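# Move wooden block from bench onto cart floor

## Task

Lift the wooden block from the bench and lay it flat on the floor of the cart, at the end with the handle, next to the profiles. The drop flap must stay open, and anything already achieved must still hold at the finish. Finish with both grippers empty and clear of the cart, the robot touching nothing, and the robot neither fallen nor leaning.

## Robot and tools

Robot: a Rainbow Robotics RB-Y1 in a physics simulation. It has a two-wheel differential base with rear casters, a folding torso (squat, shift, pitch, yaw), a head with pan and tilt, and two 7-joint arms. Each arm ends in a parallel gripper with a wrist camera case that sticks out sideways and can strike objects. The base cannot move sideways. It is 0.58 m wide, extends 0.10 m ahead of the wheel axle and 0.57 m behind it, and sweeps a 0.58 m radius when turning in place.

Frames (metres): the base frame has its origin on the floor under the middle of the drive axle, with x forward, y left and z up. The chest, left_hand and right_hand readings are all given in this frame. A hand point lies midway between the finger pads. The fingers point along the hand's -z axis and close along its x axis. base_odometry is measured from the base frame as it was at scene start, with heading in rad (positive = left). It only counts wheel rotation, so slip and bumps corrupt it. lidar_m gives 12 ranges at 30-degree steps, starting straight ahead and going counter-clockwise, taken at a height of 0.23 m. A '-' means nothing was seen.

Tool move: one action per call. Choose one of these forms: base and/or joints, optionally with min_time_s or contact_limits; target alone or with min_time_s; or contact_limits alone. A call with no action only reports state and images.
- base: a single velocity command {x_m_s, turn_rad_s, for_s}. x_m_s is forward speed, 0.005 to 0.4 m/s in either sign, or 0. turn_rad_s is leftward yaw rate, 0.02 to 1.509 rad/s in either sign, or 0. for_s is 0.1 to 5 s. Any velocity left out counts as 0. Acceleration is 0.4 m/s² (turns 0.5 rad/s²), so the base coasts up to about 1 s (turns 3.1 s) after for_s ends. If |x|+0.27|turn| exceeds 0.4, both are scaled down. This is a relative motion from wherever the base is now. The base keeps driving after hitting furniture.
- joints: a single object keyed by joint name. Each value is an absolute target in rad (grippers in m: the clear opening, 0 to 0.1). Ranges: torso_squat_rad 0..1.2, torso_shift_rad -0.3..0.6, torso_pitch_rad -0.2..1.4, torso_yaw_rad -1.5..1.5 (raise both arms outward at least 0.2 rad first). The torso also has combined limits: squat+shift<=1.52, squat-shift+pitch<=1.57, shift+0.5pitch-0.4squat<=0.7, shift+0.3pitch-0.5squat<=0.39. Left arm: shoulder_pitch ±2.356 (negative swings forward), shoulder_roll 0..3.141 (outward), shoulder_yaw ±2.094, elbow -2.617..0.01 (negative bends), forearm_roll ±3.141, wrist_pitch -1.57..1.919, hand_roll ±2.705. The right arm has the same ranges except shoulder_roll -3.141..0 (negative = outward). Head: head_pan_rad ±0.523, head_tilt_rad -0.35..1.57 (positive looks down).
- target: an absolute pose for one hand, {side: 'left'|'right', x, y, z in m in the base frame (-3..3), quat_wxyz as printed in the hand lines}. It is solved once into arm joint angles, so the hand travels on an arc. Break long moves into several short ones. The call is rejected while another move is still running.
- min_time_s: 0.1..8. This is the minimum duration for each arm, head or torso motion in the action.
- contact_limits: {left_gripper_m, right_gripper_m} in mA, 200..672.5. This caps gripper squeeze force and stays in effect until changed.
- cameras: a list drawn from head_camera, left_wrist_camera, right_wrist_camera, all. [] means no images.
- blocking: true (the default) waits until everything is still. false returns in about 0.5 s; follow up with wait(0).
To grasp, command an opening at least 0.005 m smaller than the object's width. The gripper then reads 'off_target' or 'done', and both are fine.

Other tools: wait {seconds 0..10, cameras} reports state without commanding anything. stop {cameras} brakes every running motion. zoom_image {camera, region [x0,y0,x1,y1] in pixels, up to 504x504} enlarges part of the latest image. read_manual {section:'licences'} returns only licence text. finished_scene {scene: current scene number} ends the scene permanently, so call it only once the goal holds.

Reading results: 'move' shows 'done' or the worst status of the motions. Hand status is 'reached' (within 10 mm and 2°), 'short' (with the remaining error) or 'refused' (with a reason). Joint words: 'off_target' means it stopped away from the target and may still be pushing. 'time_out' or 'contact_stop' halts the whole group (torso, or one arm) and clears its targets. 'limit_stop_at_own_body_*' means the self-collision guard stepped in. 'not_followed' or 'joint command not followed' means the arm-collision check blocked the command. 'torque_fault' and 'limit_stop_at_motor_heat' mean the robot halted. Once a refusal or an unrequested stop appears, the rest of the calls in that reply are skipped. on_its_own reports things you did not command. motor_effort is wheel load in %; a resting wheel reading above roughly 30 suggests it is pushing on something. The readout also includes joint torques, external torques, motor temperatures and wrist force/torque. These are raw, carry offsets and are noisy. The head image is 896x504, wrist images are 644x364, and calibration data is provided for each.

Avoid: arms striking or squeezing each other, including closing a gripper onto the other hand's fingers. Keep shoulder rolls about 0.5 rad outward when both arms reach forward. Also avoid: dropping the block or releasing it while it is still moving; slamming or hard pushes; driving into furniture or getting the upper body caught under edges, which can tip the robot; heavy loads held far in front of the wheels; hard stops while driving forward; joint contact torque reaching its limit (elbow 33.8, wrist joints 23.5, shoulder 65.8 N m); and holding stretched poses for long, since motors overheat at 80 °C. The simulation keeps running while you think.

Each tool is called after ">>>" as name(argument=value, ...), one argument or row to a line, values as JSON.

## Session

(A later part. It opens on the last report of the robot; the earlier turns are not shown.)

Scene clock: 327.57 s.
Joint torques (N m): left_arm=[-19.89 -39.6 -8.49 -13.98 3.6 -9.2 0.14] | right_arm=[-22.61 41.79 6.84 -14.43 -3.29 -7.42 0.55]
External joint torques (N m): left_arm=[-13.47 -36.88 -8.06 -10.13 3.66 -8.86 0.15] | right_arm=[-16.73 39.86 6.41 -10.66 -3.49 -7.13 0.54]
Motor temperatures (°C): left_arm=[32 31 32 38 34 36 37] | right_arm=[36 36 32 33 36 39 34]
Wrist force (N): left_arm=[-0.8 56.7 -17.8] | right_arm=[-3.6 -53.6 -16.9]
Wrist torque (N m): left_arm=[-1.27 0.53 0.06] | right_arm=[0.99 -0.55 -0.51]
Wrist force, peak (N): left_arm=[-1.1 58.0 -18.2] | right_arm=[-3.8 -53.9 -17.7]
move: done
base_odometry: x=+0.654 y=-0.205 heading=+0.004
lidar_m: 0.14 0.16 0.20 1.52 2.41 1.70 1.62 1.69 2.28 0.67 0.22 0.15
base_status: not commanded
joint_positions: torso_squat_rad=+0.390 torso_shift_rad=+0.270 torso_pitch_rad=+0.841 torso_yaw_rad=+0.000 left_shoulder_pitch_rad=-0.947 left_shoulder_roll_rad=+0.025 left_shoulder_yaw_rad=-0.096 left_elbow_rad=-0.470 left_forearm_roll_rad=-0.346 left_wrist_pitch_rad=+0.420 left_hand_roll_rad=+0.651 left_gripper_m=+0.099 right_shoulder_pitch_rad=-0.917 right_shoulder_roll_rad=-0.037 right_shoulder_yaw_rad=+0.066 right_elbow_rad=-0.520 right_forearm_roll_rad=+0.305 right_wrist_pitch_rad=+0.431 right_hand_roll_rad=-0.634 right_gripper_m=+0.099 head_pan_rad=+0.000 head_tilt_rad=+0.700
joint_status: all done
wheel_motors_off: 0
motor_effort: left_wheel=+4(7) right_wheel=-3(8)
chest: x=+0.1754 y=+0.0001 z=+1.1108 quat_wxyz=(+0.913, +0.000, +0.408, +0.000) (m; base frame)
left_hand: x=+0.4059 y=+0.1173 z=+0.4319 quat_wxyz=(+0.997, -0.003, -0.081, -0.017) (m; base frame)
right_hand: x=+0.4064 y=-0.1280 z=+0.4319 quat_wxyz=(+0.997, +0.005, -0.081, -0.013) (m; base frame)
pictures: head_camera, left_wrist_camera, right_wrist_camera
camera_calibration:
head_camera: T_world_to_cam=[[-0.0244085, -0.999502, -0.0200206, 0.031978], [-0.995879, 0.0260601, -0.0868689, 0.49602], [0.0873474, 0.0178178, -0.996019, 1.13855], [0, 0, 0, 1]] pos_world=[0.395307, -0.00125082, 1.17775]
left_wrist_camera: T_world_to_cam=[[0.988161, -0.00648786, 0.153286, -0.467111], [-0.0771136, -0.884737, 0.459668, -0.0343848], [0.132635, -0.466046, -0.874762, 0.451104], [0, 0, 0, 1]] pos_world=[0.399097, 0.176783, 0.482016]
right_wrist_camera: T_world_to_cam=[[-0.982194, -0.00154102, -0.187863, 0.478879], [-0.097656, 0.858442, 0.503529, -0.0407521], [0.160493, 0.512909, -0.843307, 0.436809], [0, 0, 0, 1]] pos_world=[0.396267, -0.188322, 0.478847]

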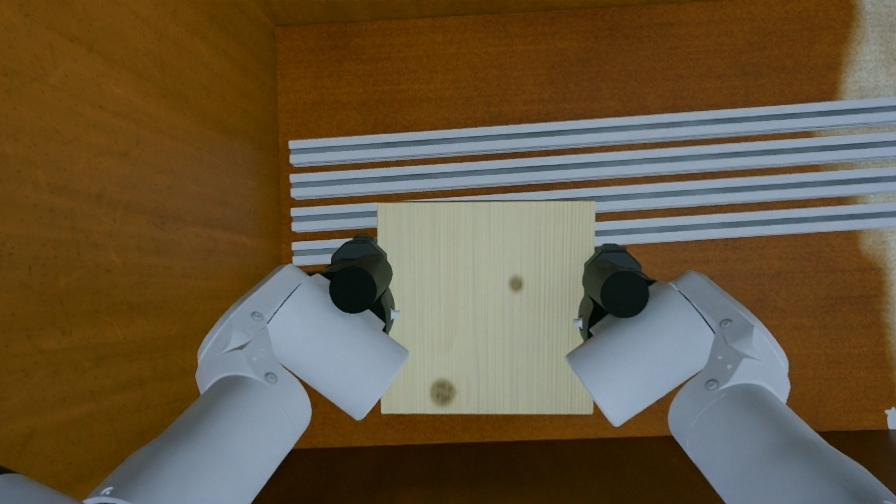

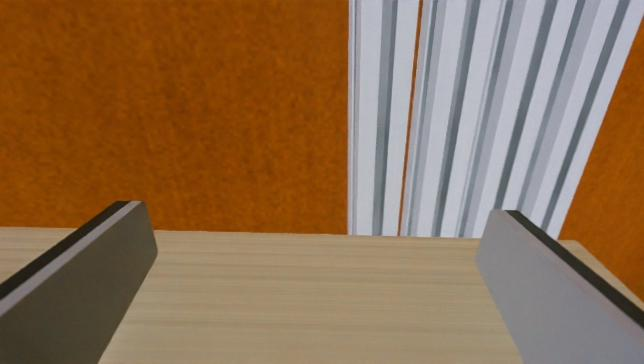

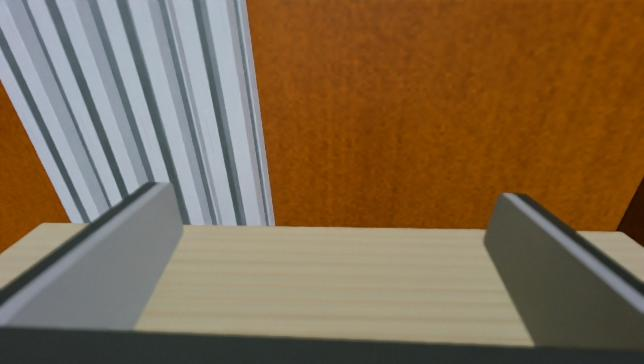

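>>> move(
  joints={"torso_squat_rad":0.2,"torso_shift_rad":0.13,"torso_pitch_rad":0.5},
  min_time_s=3.5,
  cameras=[],
)

>>> move(
  joints={"torso_squat_rad":0.0,"torso_shift_rad":0.0,"torso_pitch_rad":0.25},
  min_time_s=2.5,
  cameras=[],
)

>>> move(
  base={"x_m_s":-0.15,"for_s":2.67},
  cameras=[],
)

>>> move(
  base={"turn_rad_s":-0.15,"for_s":1.33},
  cameras=[],
)

>>> move(
  base={"x_m_s":0.15,"for_s":2.1},
  cameras=[],
)

>>> move(
  base={"turn_rad_s":0.15,"for_s":1.77},
  cameras=["head_camera"],
)

Scene clock: 337.23 s.
Joint torques (N m): left_arm=[-27.54 -37.32 -8.33 -16.6 3.45 -9.55 -0.06] | right_arm=[-30.08 38.9 6.41 -17.78 -3.27 -8.04 0.46]
External joint torques (N m): left_arm=[-13.03 -37.46 -8.39 -9.81 3.66 -8.73 -0.03] | right_arm=[-16.13 39.64 6.36 -11.2 -3.65 -7.25 0.43]
Motor temperatures (°C): left_arm=[32 31 32 38 34 36 37] | right_arm=[36 36 32 33 36 39 34]
Wrist force (N): left_arm=[-6.9 55.2 -17.3] | right_arm=[-9.3 -52.5 -16.4]
Wrist torque (N m): left_arm=[-1.16 0.48 0.19] | right_arm=[1.00 -0.67 -0.54]
Wrist force, peak (N): left_arm=[-0.4 58.4 -19.4] | right_arm=[-4.9 -53.9 -17.9]
move: done
base_odometry: x=+0.654 y=-0.205 heading=+0.004
lidar_m: 0.14 0.14 0.21 1.50 2.40 1.72 1.61 1.69 2.26 0.67 0.21 0.15
base_status: not commanded
joint_positions: torso_squat_rad=+0.200 torso_shift_rad=+0.130 torso_pitch_rad=+0.501 torso_yaw_rad=+0.000 left_shoulder_pitch_rad=-0.947 left_shoulder_roll_rad=+0.025 left_shoulder_yaw_rad=-0.096 left_elbow_rad=-0.470 left_forearm_roll_rad=-0.346 left_wrist_pitch_rad=+0.420 left_hand_roll_rad=+0.651 left_gripper_m=+0.099 right_shoulder_pitch_rad=-0.917 right_shoulder_roll_rad=-0.037 right_shoulder_yaw_rad=+0.066 right_elbow_rad=-0.520 right_forearm_roll_rad=+0.305 right_wrist_pitch_rad=+0.431 right_hand_roll_rad=-0.634 right_gripper_m=+0.099 head_pan_rad=+0.000 head_tilt_rad=+0.700
joint_status: all done
wheel_motors_off: 0
motor_effort: left_wheel=+2(4) right_wheel=-4(5)
chest: x=+0.0097 y=+0.0001 z=+1.2322 quat_wxyz=(+0.969, +0.000, +0.248, +0.000) (m; base frame)
left_hand: x=+0.4533 y=+0.1174 z=+0.6688 quat_wxyz=(+0.968, +0.000, -0.249, -0.017) (m; base frame)
right_hand: x=+0.4538 y=-0.1280 z=+0.6690 quat_wxyz=(+0.969, +0.007, -0.249, -0.012) (m; base frame)
pictures: none
No camera images: "cameras" was empty.

Scene clock: 340.03 s.
Joint torques (N m): left_arm=[-33.41 -34.69 -7.87 -19.15 3.38 -10.24 0.01] | right_arm=[-36.57 37.44 6.15 -20.32 -3.13 -8.68 0.41]
External joint torques (N m): left_arm=[-13.97 -36.93 -8.28 -10.68 3.69 -9.13 0.04] | right_arm=[-17.67 40.1 6.38 -12.15 -3.62 -7.58 0.38]
Motor temperatures (°C): left_arm=[32 31 32 38 34 36 37] | right_arm=[36 36 32 33 36 39 34]
Wrist force (N): left_arm=[-9.8 55.9 -14.5] | right_arm=[-12.4 -52.8 -13.1]
Wrist torque (N m): left_arm=[-1.40 0.50 0.22] | right_arm=[1.01 -0.77 -0.52]
Wrist force, peak (N): left_arm=[-6.3 57.4 -16.9] | right_arm=[-10.1 -52.9 -16.6]
move: done
base_odometry: x=+0.654 y=-0.205 heading=+0.004
lidar_m: 0.14 0.15 0.21 1.51 2.40 1.71 1.63 1.69 2.27 0.67 0.23 0.15
base_status: not commanded
joint_positions: torso_squat_rad=+0.000 torso_shift_rad=+0.000 torso_pitch_rad=+0.251 torso_yaw_rad=+0.000 left_shoulder_pitch_rad=-0.947 left_shoulder_roll_rad=+0.025 left_shoulder_yaw_rad=-0.096 left_elbow_rad=-0.470 left_forearm_roll_rad=-0.346 left_wrist_pitch_rad=+0.420 left_hand_roll_rad=+0.651 left_gripper_m=+0.099 right_shoulder_pitch_rad=-0.917 right_shoulder_roll_rad=-0.037 right_shoulder_yaw_rad=+0.066 right_elbow_rad=-0.520 right_forearm_roll_rad=+0.305 right_wrist_pitch_rad=+0.431 right_hand_roll_rad=-0.634 right_gripper_m=+0.099 head_pan_rad=+0.000 head_tilt_rad=+0.700
joint_status: all done
wheel_motors_off: 0
motor_effort: left_wheel=+3(3) right_wheel=-3(6)
chest: x=-0.1510 y=+0.0001 z=+1.2802 quat_wxyz=(+0.992, +0.000, +0.125, +0.000) (m; base frame)
left_hand: x=+0.4180 y=+0.1174 z=+0.8439 quat_wxyz=(+0.930, +0.003, -0.367, -0.017) (m; base frame)
right_hand: x=+0.4184 y=-0.1281 z=+0.8442 quat_wxyz=(+0.930, +0.008, -0.367, -0.011) (m; base frame)
pictures: none
No camera images: "cameras" was empty.

Scene clock: 343.63 s.
Joint torques (N m): left_arm=[-34.53 -33.98 -7.51 -19.65 3.27 -10.44 -0.12] | right_arm=[-37.77 37.39 5.94 -20.92 -3.1 -8.88 0.55]
External joint torques (N m): left_arm=[-15.1 -36.22 -7.92 -11.18 3.57 -9.32 -0.09] | right_arm=[-18.87 40.04 6.17 -12.75 -3.6 -7.78 0.52]
Motor temperatures (°C): left_arm=[32 31 32 38 34 36 37] | right_arm=[36 36 32 33 36 40 34]
Wrist force (N): left_arm=[-9.9 55.6 -14.5] | right_arm=[-13.4 -52.8 -13.5]
Wrist torque (N m): left_arm=[-1.32 0.57 0.15] | right_arm=[1.05 -0.80 -0.46]
Wrist force, peak (N): left_arm=[-10.4 56.6 -15.3] | right_arm=[-13.4 -52.8 -13.5]
move: done
base_odometry: x=+0.254 y=-0.207 heading=+0.005
lidar_m: 0.54 0.57 1.03 4.73 1.78 1.28 1.23 1.29 1.70 4.36 0.81 0.57
base_status: done (sent for 2.67 of 2.67 s)
joint_positions: torso_squat_rad=+0.000 torso_shift_rad=+0.000 torso_pitch_rad=+0.251 torso_yaw_rad=+0.000 left_shoulder_pitch_rad=-0.946 left_shoulder_roll_rad=+0.024 left_shoulder_yaw_rad=-0.096 left_elbow_rad=-0.470 left_forearm_roll_rad=-0.346 left_wrist_pitch_rad=+0.420 left_hand_roll_rad=+0.651 left_gripper_m=+0.099 right_shoulder_pitch_rad=-0.916 right_shoulder_roll_rad=-0.037 right_shoulder_yaw_rad=+0.066 right_elbow_rad=-0.520 right_forearm_roll_rad=+0.305 right_wrist_pitch_rad=+0.431 right_hand_roll_rad=-0.634 right_gripper_m=+0.099 head_pan_rad=+0.000 head_tilt_rad=+0.700
joint_status: not commanded
wheel_motors_off: 0
motor_effort: left_wheel=+14(36) right_wheel=-14(25)
chest: x=-0.1509 y=+0.0001 z=+1.2802 quat_wxyz=(+0.992, +0.000, +0.125, +0.000) (m; base frame)
left_hand: x=+0.4178 y=+0.1174 z=+0.8437 quat_wxyz=(+0.930, +0.003, -0.367, -0.017) (m; base frame)
right_hand: x=+0.4182 y=-0.1281 z=+0.8439 quat_wxyz=(+0.930, +0.008, -0.367, -0.011) (m; base frame)
pictures: none
No camera images: "cameras" was empty.

Scene clock: 345.63 s.
Joint torques (N m): left_arm=[-34.44 -34.05 -7.56 -19.76 3.27 -10.48 0.04] | right_arm=[-37.83 36.8 5.94 -21.01 -3.11 -8.9 0.48]
External joint torques (N m): left_arm=[-15.01 -36.29 -7.97 -11.29 3.57 -9.37 0.07] | right_arm=[-18.93 39.46 6.17 -12.84 -3.61 -7.8 0.45]
Motor temperatures (°C): left_arm=[33 31 32 38 34 36 37] | right_arm=[36 36 32 33 36 40 34]
Wrist force (N): left_arm=[-10.4 55.8 -13.3] | right_arm=[-12.6 -52.6 -13.5]
Wrist torque (N m): left_arm=[-1.34 0.43 0.10] | right_arm=[0.97 -0.77 -0.49]
Wrist force, peak (N): left_arm=[-10.6 57.3 -13.4] | right_arm=[-12.3 -53.6 -13.5]
move: done
base_odometry: x=+0.254 y=-0.207 heading=-0.194
lidar_m: 0.54 0.53 0.97 1.64 2.34 1.39 1.23 1.24 1.48 2.63 1.05 0.63
base_status: done (sent for 1.33 of 1.33 s)
joint_positions: torso_squat_rad=+0.000 torso_shift_rad=+0.000 torso_pitch_rad=+0.251 torso_yaw_rad=+0.000 left_shoulder_pitch_rad=-0.946 left_shoulder_roll_rad=+0.024 left_shoulder_yaw_rad=-0.096 left_elbow_rad=-0.470 left_forearm_roll_rad=-0.346 left_wrist_pitch_rad=+0.420 left_hand_roll_rad=+0.651 left_gripper_m=+0.099 right_shoulder_pitch_rad=-0.916 right_shoulder_roll_rad=-0.037 right_shoulder_yaw_rad=+0.066 right_elbow_rad=-0.520 right_forearm_roll_rad=+0.305 right_wrist_pitch_rad=+0.431 right_hand_roll_rad=-0.634 right_gripper_m=+0.099 head_pan_rad=+0.000 head_tilt_rad=+0.700
joint_status: not commanded
wheel_motors_off: 0
motor_effort: left_wheel=+20(38) right_wheel=+0(33)
chest: x=-0.1509 y=+0.0001 z=+1.2802 quat_wxyz=(+0.992, +0.000, +0.125, +0.000) (m; base frame)
left_hand: x=+0.4178 y=+0.1174 z=+0.8437 quat_wxyz=(+0.930, +0.003, -0.367, -0.017) (m; base frame)
right_hand: x=+0.4182 y=-0.1281 z=+0.8439 quat_wxyz=(+0.930, +0.008, -0.367, -0.011) (m; base frame)
pictures: none
No camera images: "cameras" was empty.

Scene clock: 348.47 s.
Joint torques (N m): left_arm=[-34.1 -33.7 -7.83 -19.88 3.34 -10.53 0.11] | right_arm=[-37.77 37.12 5.82 -20.86 -3 -8.92 0.62]
External joint torques (N m): left_arm=[-14.68 -35.94 -8.24 -11.41 3.64 -9.41 0.15] | right_arm=[-18.88 39.78 6.05 -12.69 -3.5 -7.82 0.59]
Motor temperatures (°C): left_arm=[33 31 32 38 34 36 37] | right_arm=[37 36 32 34 36 40 34]
Wrist force (N): left_arm=[-10.1 56.0 -14.2] | right_arm=[-12.3 -52.5 -13.7]
Wrist torque (N m): left_arm=[-1.35 0.49 0.09] | right_arm=[0.93 -0.70 -0.50]
Wrist force, peak (N): left_arm=[-9.2 57.3 -15.2] | right_arm=[-12.7 -53.2 -13.2]
move: done
base_odometry: x=+0.563 y=-0.267 heading=-0.195
lidar_m: 0.23 0.24 0.29 0.90 2.93 1.76 1.55 1.54 1.81 3.27 0.47 0.27
base_status: done (sent for 2.1 of 2.1 s)
joint_positions: torso_squat_rad=+0.000 torso_shift_rad=+0.000 torso_pitch_rad=+0.251 torso_yaw_rad=+0.000 left_shoulder_pitch_rad=-0.946 left_shoulder_roll_rad=+0.024 left_shoulder_yaw_rad=-0.096 left_elbow_rad=-0.470 left_forearm_roll_rad=-0.346 left_wrist_pitch_rad=+0.420 left_hand_roll_rad=+0.651 left_gripper_m=+0.099 right_shoulder_pitch_rad=-0.916 right_shoulder_roll_rad=-0.037 right_shoulder_yaw_rad=+0.066 right_elbow_rad=-0.520 right_forearm_roll_rad=+0.305 right_wrist_pitch_rad=+0.431 right_hand_roll_rad=-0.634 right_gripper_m=+0.099 head_pan_rad=+0.000 head_tilt_rad=+0.700
joint_status: not commanded
wheel_motors_off: 0
motor_effort: left_wheel=-6(47) right_wheel=+7(39)
chest: x=-0.1509 y=+0.0001 z=+1.2802 quat_wxyz=(+0.992, +0.000, +0.125, +0.000) (m; base frame)
left_hand: x=+0.4178 y=+0.1173 z=+0.8437 quat_wxyz=(+0.930, +0.003, -0.367, -0.017) (m; base frame)
right_hand: x=+0.4182 y=-0.1281 z=+0.8439 quat_wxyz=(+0.930, +0.008, -0.367, -0.011) (m; base frame)
pictures: none
No camera images: "cameras" was empty.

Scene clock: 350.87 s.
Joint torques (N m): left_arm=[-34.3 -33.84 -7.79 -19.76 3.27 -10.56 -0.02] | right_arm=[-37.96 37.01 6.3 -20.88 -3.07 -8.94 0.64]
External joint torques (N m): left_arm=[-14.87 -36.08 -8.2 -11.29 3.57 -9.44 0.02] | right_arm=[-19.06 39.67 6.52 -12.71 -3.56 -7.83 0.6]
Motor temperatures (°C): left_arm=[33 31 32 38 34 36 37] | right_arm=[37 36 32 34 36 40 34]
Wrist force (N): left_arm=[-10.4 56.6 -14.9] | right_arm=[-12.6 -52.5 -13.6]
Wrist torque (N m): left_arm=[-1.39 0.48 0.09] | right_arm=[0.98 -0.70 -0.51]
Wrist force, peak (N): left_arm=[-10.9 56.8 -14.8] | right_arm=[-11.8 -53.6 -13.2]
move: done
base_odometry: x=+0.563 y=-0.267 heading=+0.070
lidar_m: 0.23 0.24 0.36 4.69 2.11 1.59 1.53 1.63 2.30 0.84 0.33 0.24
base_status: done (sent for 1.77 of 1.77 s)
joint_positions: torso_squat_rad=+0.000 torso_shift_rad=+0.000 torso_pitch_rad=+0.251 torso_yaw_rad=+0.000 left_shoulder_pitch_rad=-0.946 left_shoulder_roll_rad=+0.024 left_shoulder_yaw_rad=-0.096 left_elbow_rad=-0.470 left_forearm_roll_rad=-0.346 left_wrist_pitch_rad=+0.420 left_hand_roll_rad=+0.651 left_gripper_m=+0.099 right_shoulder_pitch_rad=-0.916 right_shoulder_roll_rad=-0.037 right_shoulder_yaw_rad=+0.066 right_elbow_rad=-0.520 right_forearm_roll_rad=+0.305 right_wrist_pitch_rad=+0.431 right_hand_roll_rad=-0.634 right_gripper_m=+0.099 head_pan_rad=+0.000 head_tilt_rad=+0.700
joint_status: not commanded
wheel_motors_off: 0
motor_effort: left_wheel=-9(34) right_wheel=+4(27)
chest: x=-0.1509 y=+0.0001 z=+1.2802 quat_wxyz=(+0.992, +0.000, +0.125, +0.000) (m; base frame)
left_hand: x=+0.4178 y=+0.1173 z=+0.8437 quat_wxyz=(+0.930, +0.003, -0.367, -0.017) (m; base frame)
right_hand: x=+0.4182 y=-0.1281 z=+0.8439 quat_wxyz=(+0.930, +0.008, -0.367, -0.011) (m; base frame)
pictures: head_camera
camera_calibration:
head_camera: T_world_to_cam=[[-0.00915453, -0.999502, -0.0302147, 0.0427571], [-0.779394, 0.0260621, -0.625992, 0.908654], [0.626468, 0.0178185, -0.779244, 1.13956], [0, 0, 0, 1]] pos_world=[-0.00530402, -0.00125082, 1.45809]

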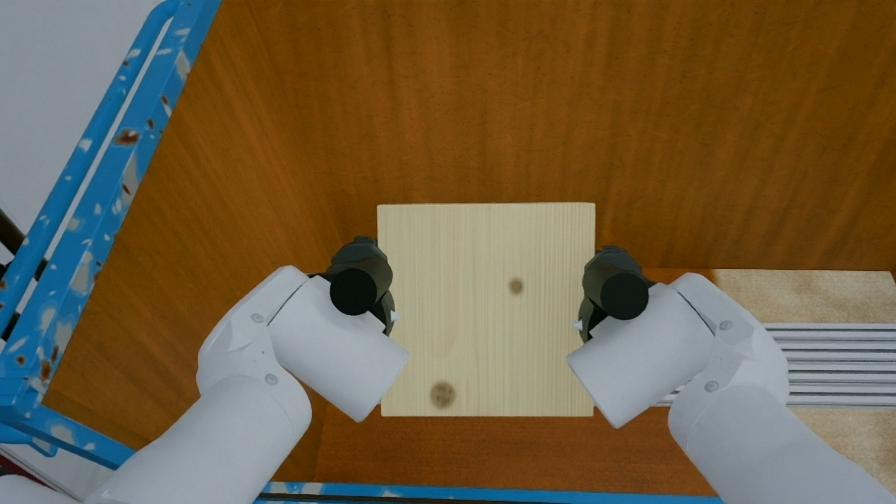

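>>> move(
  base={"x_m_s":0.1,"for_s":0.93},
  cameras=[],
)

>>> move(
  joints={"torso_squat_rad":0.25,"torso_shift_rad":0.17,"torso_pitch_rad":0.6},
  min_time_s=3,
  cameras=[],
)

>>> move(
  joints={"torso_squat_rad":0.39,"torso_shift_rad":0.27,"torso_pitch_rad":0.84},
  min_time_s=3,
  cameras=["head_camera","left_wrist_camera"],
)

Scene clock: 353.83 s.
Joint torques (N m): left_arm=[-34.19 -33.75 -7.68 -19.87 3.35 -10.55 0.06] | right_arm=[-38.06 36.95 6.01 -20.89 -3.08 -8.96 0.65]
External joint torques (N m): left_arm=[-14.76 -35.99 -8.09 -11.41 3.65 -9.44 0.1] | right_arm=[-19.17 39.6 6.23 -12.72 -3.57 -7.86 0.61]
Motor temperatures (°C): left_arm=[33 31 32 38 34 36 37] | right_arm=[37 36 32 34 36 40 34]
Wrist force (N): left_arm=[-10.6 55.6 -13.5] | right_arm=[-12.2 -53.2 -12.8]
Wrist torque (N m): left_arm=[-1.31 0.43 0.14] | right_arm=[1.07 -0.70 -0.50]
Wrist force, peak (N): left_arm=[-10.1 57.1 -14.4] | right_arm=[-12.5 -53.3 -13.2]
move: done
base_odometry: x=+0.656 y=-0.261 heading=+0.070
lidar_m: 0.14 0.15 0.23 1.58 2.25 1.68 1.62 1.72 2.41 0.50 0.20 0.14
base_status: done (sent for 0.93 of 0.93 s)
joint_positions: torso_squat_rad=+0.000 torso_shift_rad=+0.000 torso_pitch_rad=+0.251 torso_yaw_rad=+0.000 left_shoulder_pitch_rad=-0.946 left_shoulder_roll_rad=+0.024 left_shoulder_yaw_rad=-0.096 left_elbow_rad=-0.470 left_forearm_roll_rad=-0.346 left_wrist_pitch_rad=+0.420 left_hand_roll_rad=+0.651 left_gripper_m=+0.099 right_shoulder_pitch_rad=-0.916 right_shoulder_roll_rad=-0.037 right_shoulder_yaw_rad=+0.066 right_elbow_rad=-0.520 right_forearm_roll_rad=+0.305 right_wrist_pitch_rad=+0.431 right_hand_roll_rad=-0.634 right_gripper_m=+0.099 head_pan_rad=+0.000 head_tilt_rad=+0.700
joint_status: not commanded
wheel_motors_off: 0
motor_effort: left_wheel=+5(32) right_wheel=-7(46)
chest: x=-0.1508 y=+0.0001 z=+1.2802 quat_wxyz=(+0.992, +0.000, +0.125, +0.000) (m; base frame)
left_hand: x=+0.4179 y=+0.1173 z=+0.8436 quat_wxyz=(+0.930, +0.003, -0.367, -0.017) (m; base frame)
right_hand: x=+0.4183 y=-0.1281 z=+0.8438 quat_wxyz=(+0.930, +0.008, -0.367, -0.011) (m; base frame)
pictures: none
No camera images: "cameras" was empty.

Scene clock: 357.13 s.
Joint torques (N m): left_arm=[-27.01 -36.94 -8.36 -17.32 3.44 -9.98 0.1] | right_arm=[-29.48 39.77 6.35 -17.67 -3.23 -8.07 0.55]
External joint torques (N m): left_arm=[-14.76 -36.21 -8.27 -11.33 3.6 -9.3 0.12] | right_arm=[-17.79 39.72 6.19 -11.86 -3.56 -7.42 0.53]
Motor temperatures (°C): left_arm=[33 31 32 38 34 36 37] | right_arm=[37 36 32 34 36 40 34]
Wrist force (N): left_arm=[-5.3 56.3 -17.1] | right_arm=[-8.2 -52.9 -16.7]
Wrist torque (N m): left_arm=[-1.32 0.46 0.07] | right_arm=[0.98 -0.66 -0.51]
Wrist force, peak (N): left_arm=[-5.9 57.3 -17.2] | right_arm=[-7.6 -53.4 -16.6]
move: done
base_odometry: x=+0.656 y=-0.261 heading=+0.070
lidar_m: 0.13 0.16 0.22 1.57 2.23 1.66 1.62 1.72 2.41 0.52 0.21 0.15
base_status: not commanded
joint_positions: torso_squat_rad=+0.250 torso_shift_rad=+0.170 torso_pitch_rad=+0.601 torso_yaw_rad=+0.000 left_shoulder_pitch_rad=-0.946 left_shoulder_roll_rad=+0.024 left_shoulder_yaw_rad=-0.096 left_elbow_rad=-0.470 left_forearm_roll_rad=-0.346 left_wrist_pitch_rad=+0.420 left_hand_roll_rad=+0.651 left_gripper_m=+0.099 right_shoulder_pitch_rad=-0.916 right_shoulder_roll_rad=-0.037 right_shoulder_yaw_rad=+0.066 right_elbow_rad=-0.520 right_forearm_roll_rad=+0.305 right_wrist_pitch_rad=+0.431 right_hand_roll_rad=-0.634 right_gripper_m=+0.099 head_pan_rad=+0.000 head_tilt_rad=+0.700
joint_status: all done
wheel_motors_off: 0
motor_effort: left_wheel=+5(7) right_wheel=-5(8)
chest: x=+0.0619 y=+0.0001 z=+1.2042 quat_wxyz=(+0.955, +0.000, +0.296, +0.000) (m; base frame)
left_hand: x=+0.4467 y=+0.1173 z=+0.5992 quat_wxyz=(+0.980, +0.000, -0.200, -0.017) (m; base frame)
right_hand: x=+0.4471 y=-0.1281 z=+0.5993 quat_wxyz=(+0.980, +0.006, -0.199, -0.013) (m; base frame)
pictures: none
No camera images: "cameras" was empty.

Scene clock: 360.43 s.
Joint torques (N m): left_arm=[-19.99 -39.8 -8.32 -14.03 3.56 -9.18 0.03] | right_arm=[-22.57 41.58 6.68 -14.57 -3.26 -7.39 0.41]
External joint torques (N m): left_arm=[-13.57 -37.07 -7.89 -10.18 3.62 -8.84 0.04] | right_arm=[-16.68 39.65 6.26 -10.8 -3.45 -7.1 0.41]
Motor temperatures (°C): left_arm=[33 31 32 38 34 36 37] | right_arm=[37 36 32 34 36 40 34]
Wrist force (N): left_arm=[-1.0 58.0 -18.6] | right_arm=[-3.4 -54.0 -17.1]
Wrist torque (N m): left_arm=[-1.41 0.51 0.10] | right_arm=[1.04 -0.54 -0.51]
Wrist force, peak (N): left_arm=[-2.3 57.6 -19.8] | right_arm=[-3.5 -54.1 -17.8]
move: done
base_odometry: x=+0.656 y=-0.261 heading=+0.070
lidar_m: 0.14 0.16 0.23 1.59 2.24 1.68 1.61 1.73 2.41 0.52 0.21 0.14
base_status: not commanded
joint_positions: torso_squat_rad=+0.390 torso_shift_rad=+0.270 torso_pitch_rad=+0.841 torso_yaw_rad=+0.000 left_shoulder_pitch_rad=-0.947 left_shoulder_roll_rad=+0.025 left_shoulder_yaw_rad=-0.096 left_elbow_rad=-0.470 left_forearm_roll_rad=-0.346 left_wrist_pitch_rad=+0.420 left_hand_roll_rad=+0.651 left_gripper_m=+0.099 right_shoulder_pitch_rad=-0.917 right_shoulder_roll_rad=-0.037 right_shoulder_yaw_rad=+0.066 right_elbow_rad=-0.520 right_forearm_roll_rad=+0.305 right_wrist_pitch_rad=+0.431 right_hand_roll_rad=-0.634 right_gripper_m=+0.099 head_pan_rad=+0.000 head_tilt_rad=+0.700
joint_status: all done
wheel_motors_off: 0
motor_effort: left_wheel=+3(6) right_wheel=-2(6)
chest: x=+0.1754 y=+0.0001 z=+1.1108 quat_wxyz=(+0.913, +0.000, +0.408, +0.000) (m; base frame)
left_hand: x=+0.4059 y=+0.1173 z=+0.4319 quat_wxyz=(+0.997, -0.002, -0.081, -0.017) (m; base frame)
right_hand: x=+0.4064 y=-0.1280 z=+0.4319 quat_wxyz=(+0.997, +0.005, -0.081, -0.013) (m; base frame)
pictures: head_camera, left_wrist_camera
camera_calibration:
head_camera: T_world_to_cam=[[-0.0244085, -0.999502, -0.0200206, 0.031978], [-0.995879, 0.0260601, -0.0868689, 0.49602], [0.0873474, 0.0178178, -0.996019, 1.13855], [0, 0, 0, 1]] pos_world=[0.395307, -0.00125082, 1.17775]
left_wrist_camera: T_world_to_cam=[[0.988168, -0.00662839, 0.153232, -0.467063], [-0.0771944, -0.884795, 0.459542, -0.034281], [0.132533, -0.465933, -0.874838, 0.451162], [0, 0, 0, 1]] pos_world=[0.399097, 0.176784, 0.482016]

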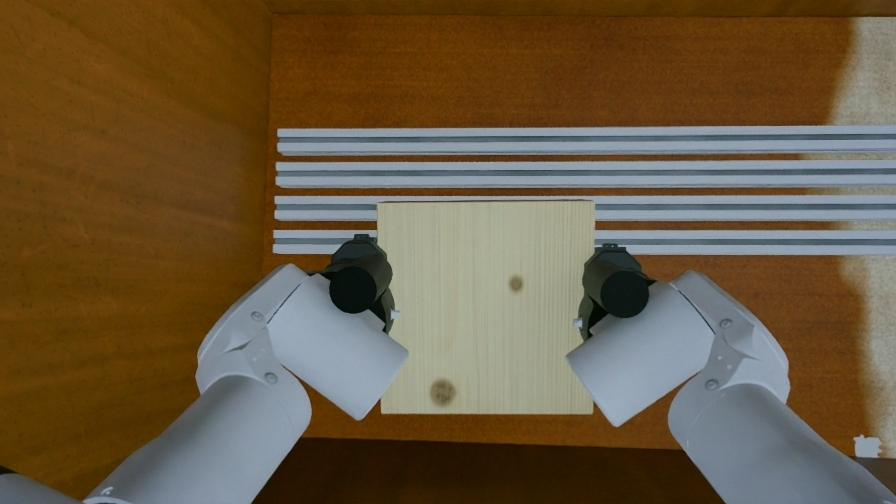

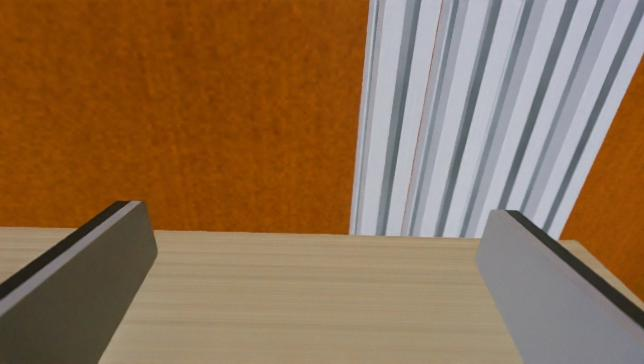

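>>> move(
  joints={"torso_squat_rad":0.45,"torso_shift_rad":0.3,"torso_pitch_rad":0.97},
  min_time_s=2.5,
  cameras=["head_camera","left_wrist_camera","right_wrist_camera"],
)

Scene clock: 364.87 s.
Joint torques (N m): left_arm=[-16.21 -41.35 -8.69 -12.22 3.78 -8.7 0.08] | right_arm=[-18.14 42.77 6.51 -12.49 -3.5 -6.82 0.56]
External joint torques (N m): left_arm=[-13.12 -37.6 -8.08 -9.62 3.79 -8.57 0.08] | right_arm=[-15.56 39.86 5.96 -9.92 -3.62 -6.74 0.55]
Motor temperatures (°C): left_arm=[33 31 32 38 34 36 37] | right_arm=[37 36 32 34 36 40 34]
Wrist force (N): left_arm=[0.4 57.4 -19.2] | right_arm=[-1.2 -53.8 -17.9]
Wrist torque (N m): left_arm=[-1.28 0.41 0.11] | right_arm=[1.01 -0.48 -0.52]
Wrist force, peak (N): left_arm=[1.4 58.6 -20.1] | right_arm=[-2.0 -54.5 -17.9]
move: done
base_odometry: x=+0.656 y=-0.261 heading=+0.070
lidar_m: 0.13 0.15 0.22 1.57 2.23 1.67 1.62 1.73 2.41 0.52 0.20 0.15
base_status: not commanded
joint_positions: torso_squat_rad=+0.450 torso_shift_rad=+0.300 torso_pitch_rad=+0.971 torso_yaw_rad=+0.000 left_shoulder_pitch_rad=-0.947 left_shoulder_roll_rad=+0.025 left_shoulder_yaw_rad=-0.096 left_elbow_rad=-0.471 left_forearm_roll_rad=-0.346 left_wrist_pitch_rad=+0.420 left_hand_roll_rad=+0.651 left_gripper_m=+0.099 right_shoulder_pitch_rad=-0.917 right_shoulder_roll_rad=-0.037 right_shoulder_yaw_rad=+0.066 right_elbow_rad=-0.520 right_forearm_roll_rad=+0.305 right_wrist_pitch_rad=+0.431 right_hand_roll_rad=-0.634 right_gripper_m=+0.099 head_pan_rad=+0.000 head_tilt_rad=+0.700
joint_status: all done
wheel_motors_off: 0
motor_effort: left_wheel=+2(3) right_wheel=-1(2)
chest: x=+0.2138 y=+0.0001 z=+1.0574 quat_wxyz=(+0.885, +0.000, +0.466, +0.000) (m; base frame)
left_hand: x=+0.3545 y=+0.1173 z=+0.3544 quat_wxyz=(+1.000, -0.004, -0.017, -0.017) (m; base frame)
right_hand: x=+0.3551 y=-0.1280 z=+0.3543 quat_wxyz=(+1.000, +0.004, -0.017, -0.014) (m; base frame)
pictures: head_camera, left_wrist_camera, right_wrist_camera
camera_calibration:
head_camera: T_world_to_cam=[[-0.0267934, -0.999502, -0.016693, 0.0288358], [-0.998742, 0.0260576, 0.0428385, 0.393085], [-0.0423822, 0.0178198, -0.998943, 1.11278], [0, 0, 0, 1]] pos_world=[0.440525, -0.00125084, 1.09524]
left_wrist_camera: T_world_to_cam=[[0.99968, -0.00667089, 0.0243929, -0.362887], [-0.0172685, -0.88475, 0.465746, -0.0260653], [0.0184747, -0.466019, -0.884582, 0.434029], [0, 0, 0, 1]] pos_world=[0.354302, 0.176784, 0.404926]
right_wrist_camera: T_world_to_cam=[[-0.998232, -0.00156588, -0.0594222, 0.374059], [-0.0318262, 0.85838, 0.512027, -0.0332055], [0.0502051, 0.513013, -0.856912, 0.423596], [0, 0, 0, 1]] pos_world=[0.351075, -0.188221, 0.402214]

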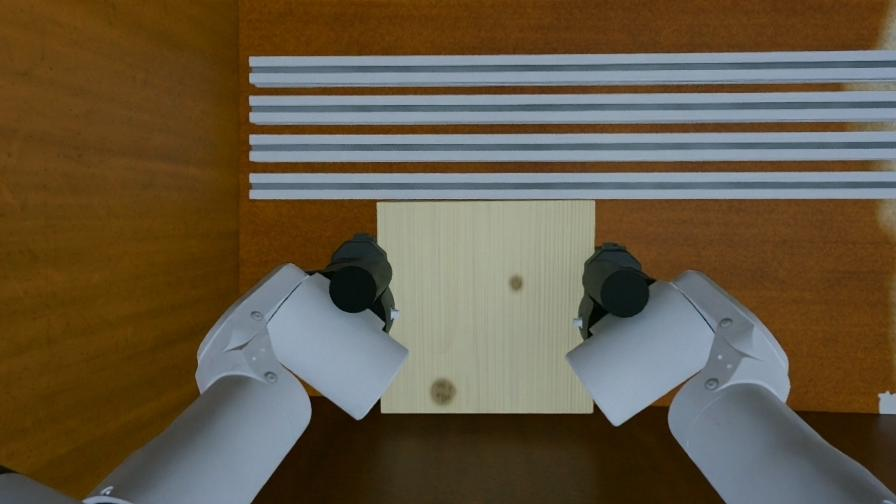

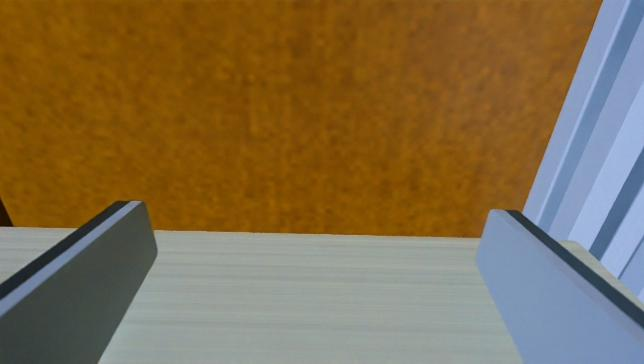

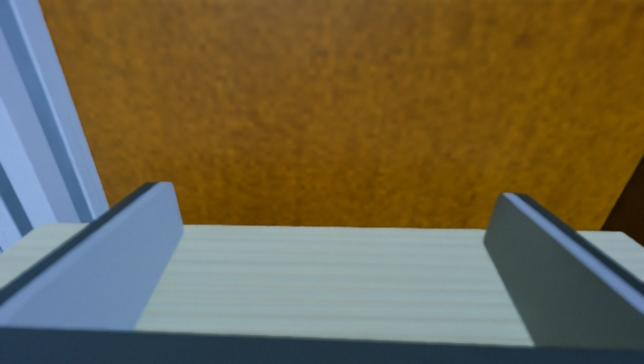

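>>> move(
  joints={"torso_squat_rad":0.48,"torso_shift_rad":0.315,"torso_pitch_rad":1.0},
  min_time_s=2,
  cameras=["head_camera","left_wrist_camera"],
)

>>> move(
  joints={"torso_squat_rad":0.51},
  min_time_s=2,
  cameras=["head_camera","left_wrist_camera"],
)

Scene clock: 369.37 s.
Joint torques (N m): left_arm=[-15.24 -41.25 -8.6 -11.79 3.82 -8.57 0.1] | right_arm=[-17.13 43.65 6.9 -12.03 -3.62 -6.8 0.54]
External joint torques (N m): left_arm=[-12.93 -37.27 -7.95 -9.49 3.8 -8.48 0.1] | right_arm=[-15.32 40.53 6.32 -9.74 -3.71 -6.77 0.54]
Motor temperatures (°C): left_arm=[33 31 32 38 34 36 37] | right_arm=[36 36 32 34 36 40 34]
Wrist force (N): left_arm=[1.7 57.3 -18.1] | right_arm=[-1.2 -53.8 -17.5]
Wrist torque (N m): left_arm=[-1.32 0.54 0.12] | right_arm=[0.95 -0.52 -0.52]
Wrist force, peak (N): left_arm=[1.6 58.9 -19.4] | right_arm=[-1.3 -54.9 -17.7]
move: done
base_odometry: x=+0.656 y=-0.261 heading=+0.070
lidar_m: 0.14 0.15 0.22 1.56 2.22 1.67 1.62 1.73 2.42 0.52 0.21 0.16
base_status: not commanded
joint_positions: torso_squat_rad=+0.480 torso_shift_rad=+0.315 torso_pitch_rad=+1.000 torso_yaw_rad=+0.000 left_shoulder_pitch_rad=-0.947 left_shoulder_roll_rad=+0.025 left_shoulder_yaw_rad=-0.096 left_elbow_rad=-0.471 left_forearm_roll_rad=-0.346 left_wrist_pitch_rad=+0.420 left_hand_roll_rad=+0.651 left_gripper_m=+0.099 right_shoulder_pitch_rad=-0.917 right_shoulder_roll_rad=-0.037 right_shoulder_yaw_rad=+0.066 right_elbow_rad=-0.520 right_forearm_roll_rad=+0.305 right_wrist_pitch_rad=+0.431 right_hand_roll_rad=-0.634 right_gripper_m=+0.099 head_pan_rad=+0.000 head_tilt_rad=+0.700
joint_status: all done
wheel_motors_off: 0
motor_effort: left_wheel=+1(3) right_wheel=+2(2)
chest: x=+0.2250 y=+0.0001 z=+1.0379 quat_wxyz=(+0.877, +0.000, +0.480, +0.000) (m; base frame)
left_hand: x=+0.3447 y=+0.1173 z=+0.3309 quat_wxyz=(+1.000, -0.004, -0.002, -0.017) (m; base frame)
right_hand: x=+0.3452 y=-0.1280 z=+0.3308 quat_wxyz=(+1.000, +0.004, -0.002, -0.014) (m; base frame)
pictures: head_camera, left_wrist_camera
camera_calibration:
head_camera: T_world_to_cam=[[-0.0272836, -0.999502, -0.0158822, 0.0280781], [-0.997015, 0.026061, 0.0726706, 0.373707], [-0.0722205, 0.0178175, -0.99723, 1.09868], [0, 0, 0, 1]] pos_world=[0.452706, -0.00125082, 1.06893]
left_wrist_camera: T_world_to_cam=[[0.999963, -0.00667708, -0.00549497, -0.342593], [-0.00334672, -0.88475, 0.466054, -0.0202575], [-0.00797355, -0.466018, -0.884739, 0.422718], [0, 0, 0, 1]] pos_world=[0.345883, 0.176784, 0.381553]

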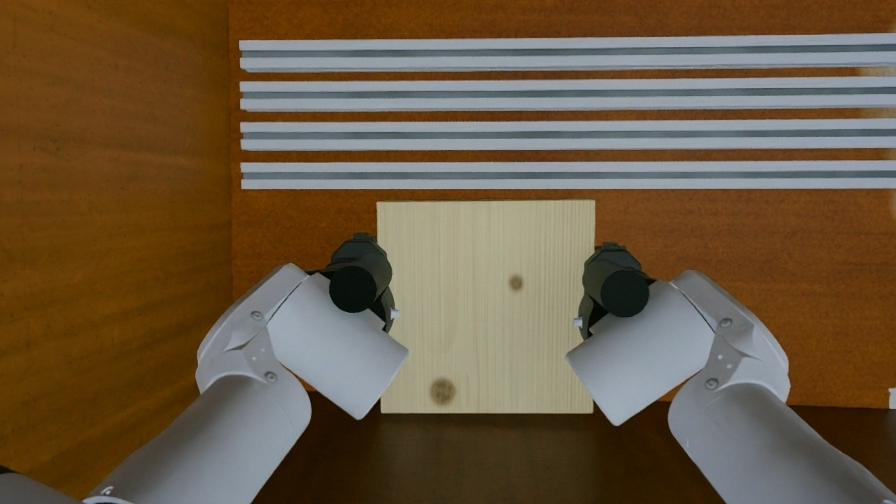

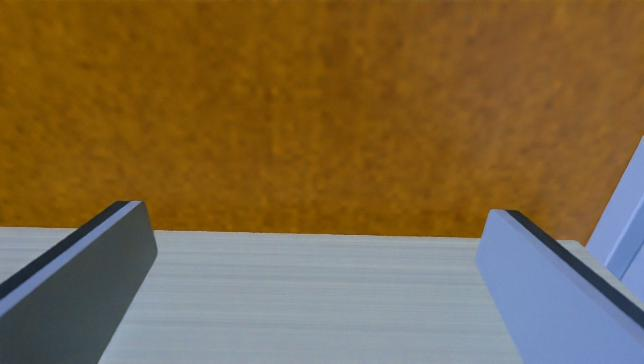

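Scene clock: 371.63 s.
Joint torques (N m): left_arm=[-14.88 -41.51 -8.68 -11.84 3.82 -8.98 0.06] | right_arm=[-16.4 43.21 6.86 -11.18 -3.59 -7.66 0.39]
External joint torques (N m): left_arm=[-12.53 -37.54 -8.04 -9.53 3.81 -8.89 0.06] | right_arm=[-14.56 40.1 6.28 -8.88 -3.69 -7.62 0.39]
Motor temperatures (°C): left_arm=[33 31 32 38 34 36 37] | right_arm=[36 36 32 33 36 40 34]
Wrist force (N): left_arm=[3.1 61.0 -0.7] | right_arm=[-3.0 -57.6 16.4]
Wrist torque (N m): left_arm=[-1.76 1.81 0.23] | right_arm=[1.64 0.47 -0.21]
Wrist force, peak (N): left_arm=[3.1 59.1 -18.9] | right_arm=[-2.2 -57.8 18.5]
move: done
base_odometry: x=+0.656 y=-0.261 heading=+0.070
lidar_m: 0.14 0.15 0.23 1.58 2.24 1.67 1.62 1.73 2.40 0.52 0.20 0.14
base_status: not commanded
joint_positions: torso_squat_rad=+0.510 torso_shift_rad=+0.315 torso_pitch_rad=+0.999 torso_yaw_rad=+0.000 left_shoulder_pitch_rad=-0.947 left_shoulder_roll_rad=+0.025 left_shoulder_yaw_rad=-0.096 left_elbow_rad=-0.471 left_forearm_roll_rad=-0.346 left_wrist_pitch_rad=+0.420 left_hand_roll_rad=+0.651 left_gripper_m=+0.099 right_shoulder_pitch_rad=-0.917 right_shoulder_roll_rad=-0.037 right_shoulder_yaw_rad=+0.066 right_elbow_rad=-0.521 right_forearm_roll_rad=+0.305 right_wrist_pitch_rad=+0.431 right_hand_roll_rad=-0.634 right_gripper_m=+0.099 head_pan_rad=+0.000 head_tilt_rad=+0.700
joint_status: all done
wheel_motors_off: 0
motor_effort: left_wheel=+0(3) right_wheel=+0(2)
chest: x=+0.2213 y=+0.0001 z=+1.0288 quat_wxyz=(+0.878, +0.000, +0.479, +0.000) (m; base frame)
left_hand: x=+0.3420 y=+0.1174 z=+0.3220 quat_wxyz=(+1.000, -0.004, -0.002, -0.017) (m; base frame)
right_hand: x=+0.3426 y=-0.1279 z=+0.3219 quat_wxyz=(+1.000, +0.004, -0.002, -0.014) (m; base frame)
pictures: head_camera, left_wrist_camera
camera_calibration:
head_camera: T_world_to_cam=[[-0.0272646, -0.999502, -0.0159152, 0.0278637], [-0.997102, 0.0260611, 0.0714693, 0.371967], [-0.0710189, 0.0178176, -0.997316, 1.08919], [0, 0, 0, 1]] pos_world=[0.449002, -0.00125082, 1.06012]
left_wrist_camera: T_world_to_cam=[[0.999969, -0.00663379, -0.00415517, -0.340452], [-0.00393342, -0.88479, 0.465974, -0.015745], [-0.00676762, -0.465944, -0.884789, 0.41437], [0, 0, 0, 1]] pos_world=[0.343184, 0.176884, 0.372552]

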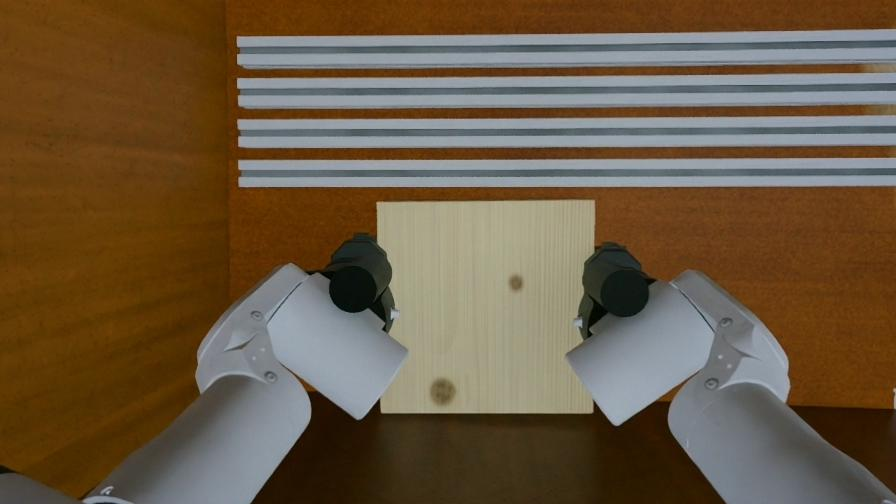

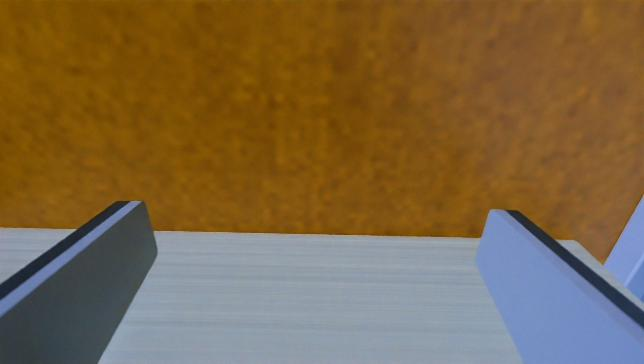

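>>> move(
  target={"side":"left","x":0.342,"y":0.113,"z":0.324,"quat_wxyz":[0.9998,-0.008,-0.002,-0.017]},
  min_time_s=1,
  cameras=[],
)

>>> move(
  target={"side":"right","x":0.3426,"y":-0.133,"z":0.324,"quat_wxyz":[0.9999,0.006,-0.002,-0.014]},
  min_time_s=1.2,
  cameras=["head_camera"],
)

>>> move(
  target={"side":"right","x":0.3426,"y":-0.16,"z":0.33,"quat_wxyz":[1,0,0,0]},
  min_time_s=1,
  cameras=[],
)

>>> move(
  target={"side":"left","x":0.342,"y":0.14,"z":0.33,"quat_wxyz":[1,0,0,0]},
  min_time_s=1,
  cameras=["head_camera"],
)

Scene clock: 375.50 s.
Joint torques (N m): left_arm=[-9.42 -34.09 -7.41 -8.82 3.67 -5.25 -0.68] | right_arm=[-15.68 42.63 6.83 -10.47 -3.52 -7.37 0.26]
External joint torques (N m): left_arm=[-7.18 -30.19 -6.75 -6.42 3.65 -5.17 -0.68] | right_arm=[-13.83 39.52 6.25 -8.17 -3.61 -7.33 0.26]
Motor temperatures (°C): left_arm=[32 31 32 38 34 36 37] | right_arm=[36 36 32 33 36 40 34]
Wrist force (N): left_arm=[3.7 45.5 -22.9] | right_arm=[-3.6 -53.4 20.8]
Wrist torque (N m): left_arm=[-1.00 -0.21 0.41] | right_arm=[1.65 0.13 -0.11]
Wrist force, peak (N): left_arm=[2.3 61.7 -1.7] | right_arm=[-3.6 -56.5 25.6]
move: done
base_odometry: x=+0.656 y=-0.261 heading=+0.070
lidar_m: 0.14 0.14 0.22 1.57 2.24 1.68 1.62 1.73 2.42 0.52 0.21 0.15
base_status: not commanded
joint_positions: torso_squat_rad=+0.510 torso_shift_rad=+0.315 torso_pitch_rad=+0.999 torso_yaw_rad=+0.000 left_shoulder_pitch_rad=-0.936 left_shoulder_roll_rad=+0.028 left_shoulder_yaw_rad=-0.095 left_elbow_rad=-0.492 left_forearm_roll_rad=-0.333 left_wrist_pitch_rad=+0.432 left_hand_roll_rad=+0.635 left_gripper_m=+0.099 right_shoulder_pitch_rad=-0.917 right_shoulder_roll_rad=-0.037 right_shoulder_yaw_rad=+0.066 right_elbow_rad=-0.521 right_forearm_roll_rad=+0.305 right_wrist_pitch_rad=+0.431 right_hand_roll_rad=-0.634 right_gripper_m=+0.099 head_pan_rad=+0.000 head_tilt_rad=+0.700
joint_status: all done
wheel_motors_off: 0
motor_effort: left_wheel=+0(1) right_wheel=-1(2)
chest: x=+0.2214 y=+0.0001 z=+1.0287 quat_wxyz=(+0.878, +0.000, +0.479, +0.000) (m; base frame)
left_hand: x=+0.3414 y=+0.1191 z=+0.3223 quat_wxyz=(+1.000, -0.003, -0.001, -0.017) (m; base frame)
left_hand_status: reached (checked arc, planned for 1.0 s): 6 mm and 0.6 deg off.
right_hand: x=+0.3427 y=-0.1279 z=+0.3219 quat_wxyz=(+1.000, +0.004, -0.002, -0.014) (m; base frame)
pictures: none
No camera images: "cameras" was empty.

Scene clock: 377.03 s.
Joint torques (N m): left_arm=[-6.46 -20.11 -4.61 -5.79 2.18 -3.48 -0.19] | right_arm=[-5.47 17.95 4.71 -7.05 -1.91 -2.35 0.1]
External joint torques (N m): left_arm=[-4.22 -16.11 -3.93 -3.39 2.17 -3.39 -0.19] | right_arm=[-4.07 15.21 4.14 -4.54 -2.01 -2.31 0.1]
Motor temperatures (°C): left_arm=[32 31 32 38 34 36 37] | right_arm=[36 36 32 33 36 39 34]
Wrist force (N): left_arm=[1.0 22.7 -19.1] | right_arm=[0.1 -17.7 -15.8]
Wrist torque (N m): left_arm=[-0.59 0.12 -0.06] | right_arm=[0.10 0.16 -0.19]
Wrist force, peak (N): left_arm=[3.5 45.9 -22.4] | right_arm=[-3.5 -53.7 21.3]
move: done
base_odometry: x=+0.656 y=-0.261 heading=+0.070
lidar_m: 0.14 0.15 0.22 1.57 2.23 1.68 1.62 1.74 2.42 0.52 0.20 0.15
base_status: not commanded
joint_positions: torso_squat_rad=+0.510 torso_shift_rad=+0.315 torso_pitch_rad=+1.000 torso_yaw_rad=+0.000 left_shoulder_pitch_rad=-0.936 left_shoulder_roll_rad=+0.024 left_shoulder_yaw_rad=-0.096 left_elbow_rad=-0.493 left_forearm_roll_rad=-0.333 left_wrist_pitch_rad=+0.432 left_hand_roll_rad=+0.634 left_gripper_m=+0.099 right_shoulder_pitch_rad=-0.880 right_shoulder_roll_rad=-0.051 right_shoulder_yaw_rad=+0.066 right_elbow_rad=-0.586 right_forearm_roll_rad=+0.258 right_wrist_pitch_rad=+0.457 right_hand_roll_rad=-0.580 right_gripper_m=+0.099 head_pan_rad=+0.000 head_tilt_rad=+0.700
joint_status: all done
wheel_motors_off: 0
motor_effort: left_wheel=-1(1) right_wheel=+2(3)
chest: x=+0.2218 y=+0.0001 z=+1.0284 quat_wxyz=(+0.878, +0.000, +0.480, +0.000) (m; base frame)
left_hand: x=+0.3413 y=+0.1164 z=+0.3224 quat_wxyz=(+1.000, -0.005, -0.001, -0.017) (m; base frame)
right_hand: x=+0.3417 y=-0.1360 z=+0.3229 quat_wxyz=(+1.000, +0.003, -0.001, -0.014) (m; base frame)
right_hand_status: reached (checked arc, planned for 1.2 s): 3 mm and 0.3 deg off.
pictures: head_camera
camera_calibration:
head_camera: T_world_to_cam=[[-0.0272721, -0.999503, -0.0157887, 0.0277375], [-0.99703, 0.0260599, 0.0724693, 0.371419], [-0.0720218, 0.0177182, -0.997246, 1.08901], [0, 0, 0, 1]] pos_world=[0.449505, -0.00125057, 1.05953]

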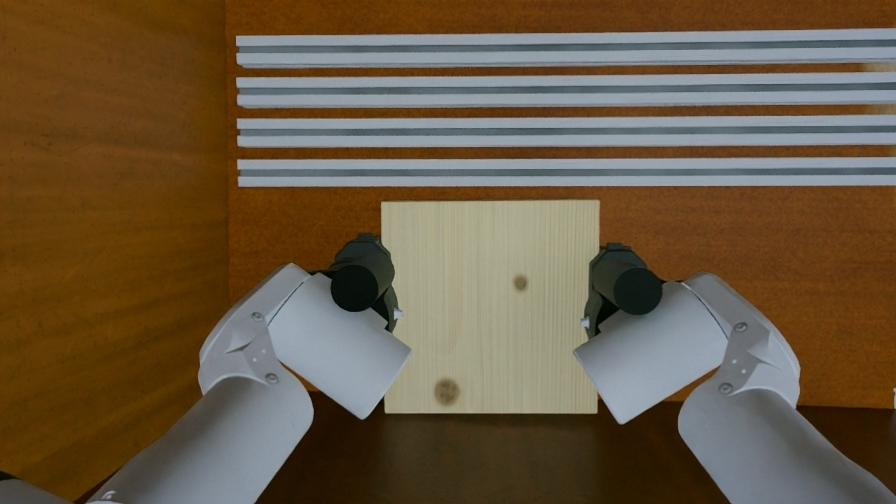

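Scene clock: 378.37 s.
Joint torques (N m): left_arm=[-5.47 -10.61 -2.33 -4.83 1.1 -1.79 0.08] | right_arm=[0.64 0.92 1.31 -3.51 -0.21 0.19 0.07]
External joint torques (N m): left_arm=[-3.22 -6.54 -1.64 -2.42 1.09 -1.7 0.08] | right_arm=[1.07 -0.7 0.88 -0.41 -0.33 0.22 0.07]
Motor temperatures (°C): left_arm=[32 31 32 38 34 36 37] | right_arm=[36 36 32 33 36 39 34]
Wrist force (N): left_arm=[-0.7 8.0 -10.9] | right_arm=[0.1 3.2 -5.2]
Wrist torque (N m): left_arm=[-0.26 -0.02 -0.15] | right_arm=[-0.34 0.10 -0.09]
Wrist force, peak (N): left_arm=[1.3 22.4 -18.2] | right_arm=[0.2 -18.1 -15.7]
move: done
base_odometry: x=+0.656 y=-0.261 heading=+0.070
lidar_m: 0.14 0.15 0.21 1.56 2.24 1.68 1.62 1.72 2.42 0.51 0.21 0.14
base_status: not commanded
joint_positions: torso_squat_rad=+0.510 torso_shift_rad=+0.315 torso_pitch_rad=+1.000 torso_yaw_rad=+0.000 left_shoulder_pitch_rad=-0.937 left_shoulder_roll_rad=+0.022 left_shoulder_yaw_rad=-0.097 left_elbow_rad=-0.493 left_forearm_roll_rad=-0.333 left_wrist_pitch_rad=+0.431 left_hand_roll_rad=+0.634 left_gripper_m=+0.099 right_shoulder_pitch_rad=-0.792 right_shoulder_roll_rad=-0.091 right_shoulder_yaw_rad=+0.069 right_elbow_rad=-0.752 right_forearm_roll_rad=+0.160 right_wrist_pitch_rad=+0.529 right_hand_roll_rad=-0.444 right_gripper_m=+0.099 head_pan_rad=+0.000 head_tilt_rad=+0.700
joint_status: all done
wheel_motors_off: 0
motor_effort: left_wheel=+0(1) right_wheel=+0(2)
chest: x=+0.2218 y=+0.0001 z=+1.0285 quat_wxyz=(+0.878, +0.000, +0.480, +0.000) (m; base frame)
left_hand: x=+0.3412 y=+0.1145 z=+0.3227 quat_wxyz=(+1.000, -0.006, -0.001, -0.017) (m; base frame)
right_hand: x=+0.3427 y=-0.1597 z=+0.3298 quat_wxyz=(+1.000, +0.000, +0.000, +0.000) (m; base frame)
right_hand_status: reached (checked arc, planned for 1.0 s): 0 mm and 0.0 deg off.
pictures: none
No camera images: "cameras" was empty.

Scene clock: 379.70 s.
Joint torques (N m): left_arm=[-0.96 -3.46 1.09 -3.64 0.14 -0.02 -0.22] | right_arm=[0.59 0.96 1.24 -3.69 -0.22 0.18 0.13]
External joint torques (N m): left_arm=[0.19 -0.47 1.81 -0.44 0.13 0.06 -0.22] | right_arm=[1.02 -0.67 0.82 -0.58 -0.34 0.21 0.13]
Motor temperatures (°C): left_arm=[32 31 32 38 34 35 37] | right_arm=[36 36 32 33 36 39 34]
Wrist force (N): left_arm=[1.1 1.3 -7.4] | right_arm=[0.3 3.0 -4.7]
Wrist torque (N m): left_arm=[-0.30 0.24 0.10] | right_arm=[-0.30 0.15 -0.08]
Wrist force, peak (N): left_arm=[-0.4 8.2 -11.2] | right_arm=[0.2 2.8 -5.4]
move: done
base_odometry: x=+0.656 y=-0.261 heading=+0.070
lidar_m: 0.14 0.15 0.21 1.57 2.24 1.66 1.62 1.73 2.41 0.52 0.21 0.15
base_status: not commanded
joint_positions: torso_squat_rad=+0.510 torso_shift_rad=+0.315 torso_pitch_rad=+1.000 torso_yaw_rad=+0.000 left_shoulder_pitch_rad=-0.825 left_shoulder_roll_rad=+0.057 left_shoulder_yaw_rad=-0.083 left_elbow_rad=-0.702 left_forearm_roll_rad=-0.241 left_wrist_pitch_rad=+0.523 left_hand_roll_rad=+0.530 left_gripper_m=+0.099 right_shoulder_pitch_rad=-0.792 right_shoulder_roll_rad=-0.091 right_shoulder_yaw_rad=+0.069 right_elbow_rad=-0.752 right_forearm_roll_rad=+0.160 right_wrist_pitch_rad=+0.530 right_hand_roll_rad=-0.444 right_gripper_m=+0.099 head_pan_rad=+0.000 head_tilt_rad=+0.700
joint_status: all done
wheel_motors_off: 0
motor_effort: left_wheel=-1(1) right_wheel=+0(2)
chest: x=+0.2217 y=+0.0001 z=+1.0285 quat_wxyz=(+0.878, +0.000, +0.479, +0.000) (m; base frame)
left_hand: x=+0.3420 y=+0.1397 z=+0.3293 quat_wxyz=(+1.000, +0.001, +0.000, +0.000) (m; base frame)
left_hand_status: reached (checked arc, planned for 1.0 s): 1 mm and 0.1 deg off.
right_hand: x=+0.3427 y=-0.1597 z=+0.3298 quat_wxyz=(+1.000, +0.000, +0.000, +0.000) (m; base frame)
pictures: head_camera
camera_calibration:
head_camera: T_world_to_cam=[[-0.0272795, -0.999502, -0.0158912, 0.0278508], [-0.997037, 0.0260616, 0.0723725, 0.371518], [-0.0719223, 0.0178184, -0.997251, 1.08907], [0, 0, 0, 1]] pos_world=[0.449505, -0.00125082, 1.05963]

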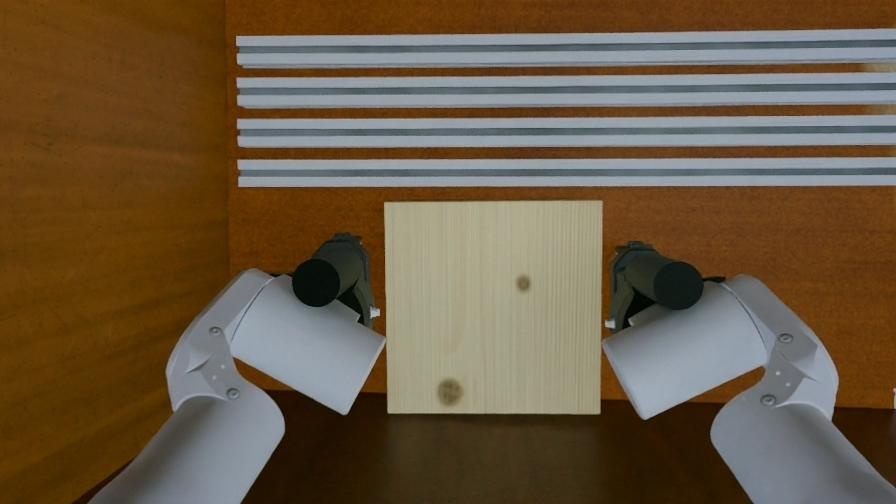

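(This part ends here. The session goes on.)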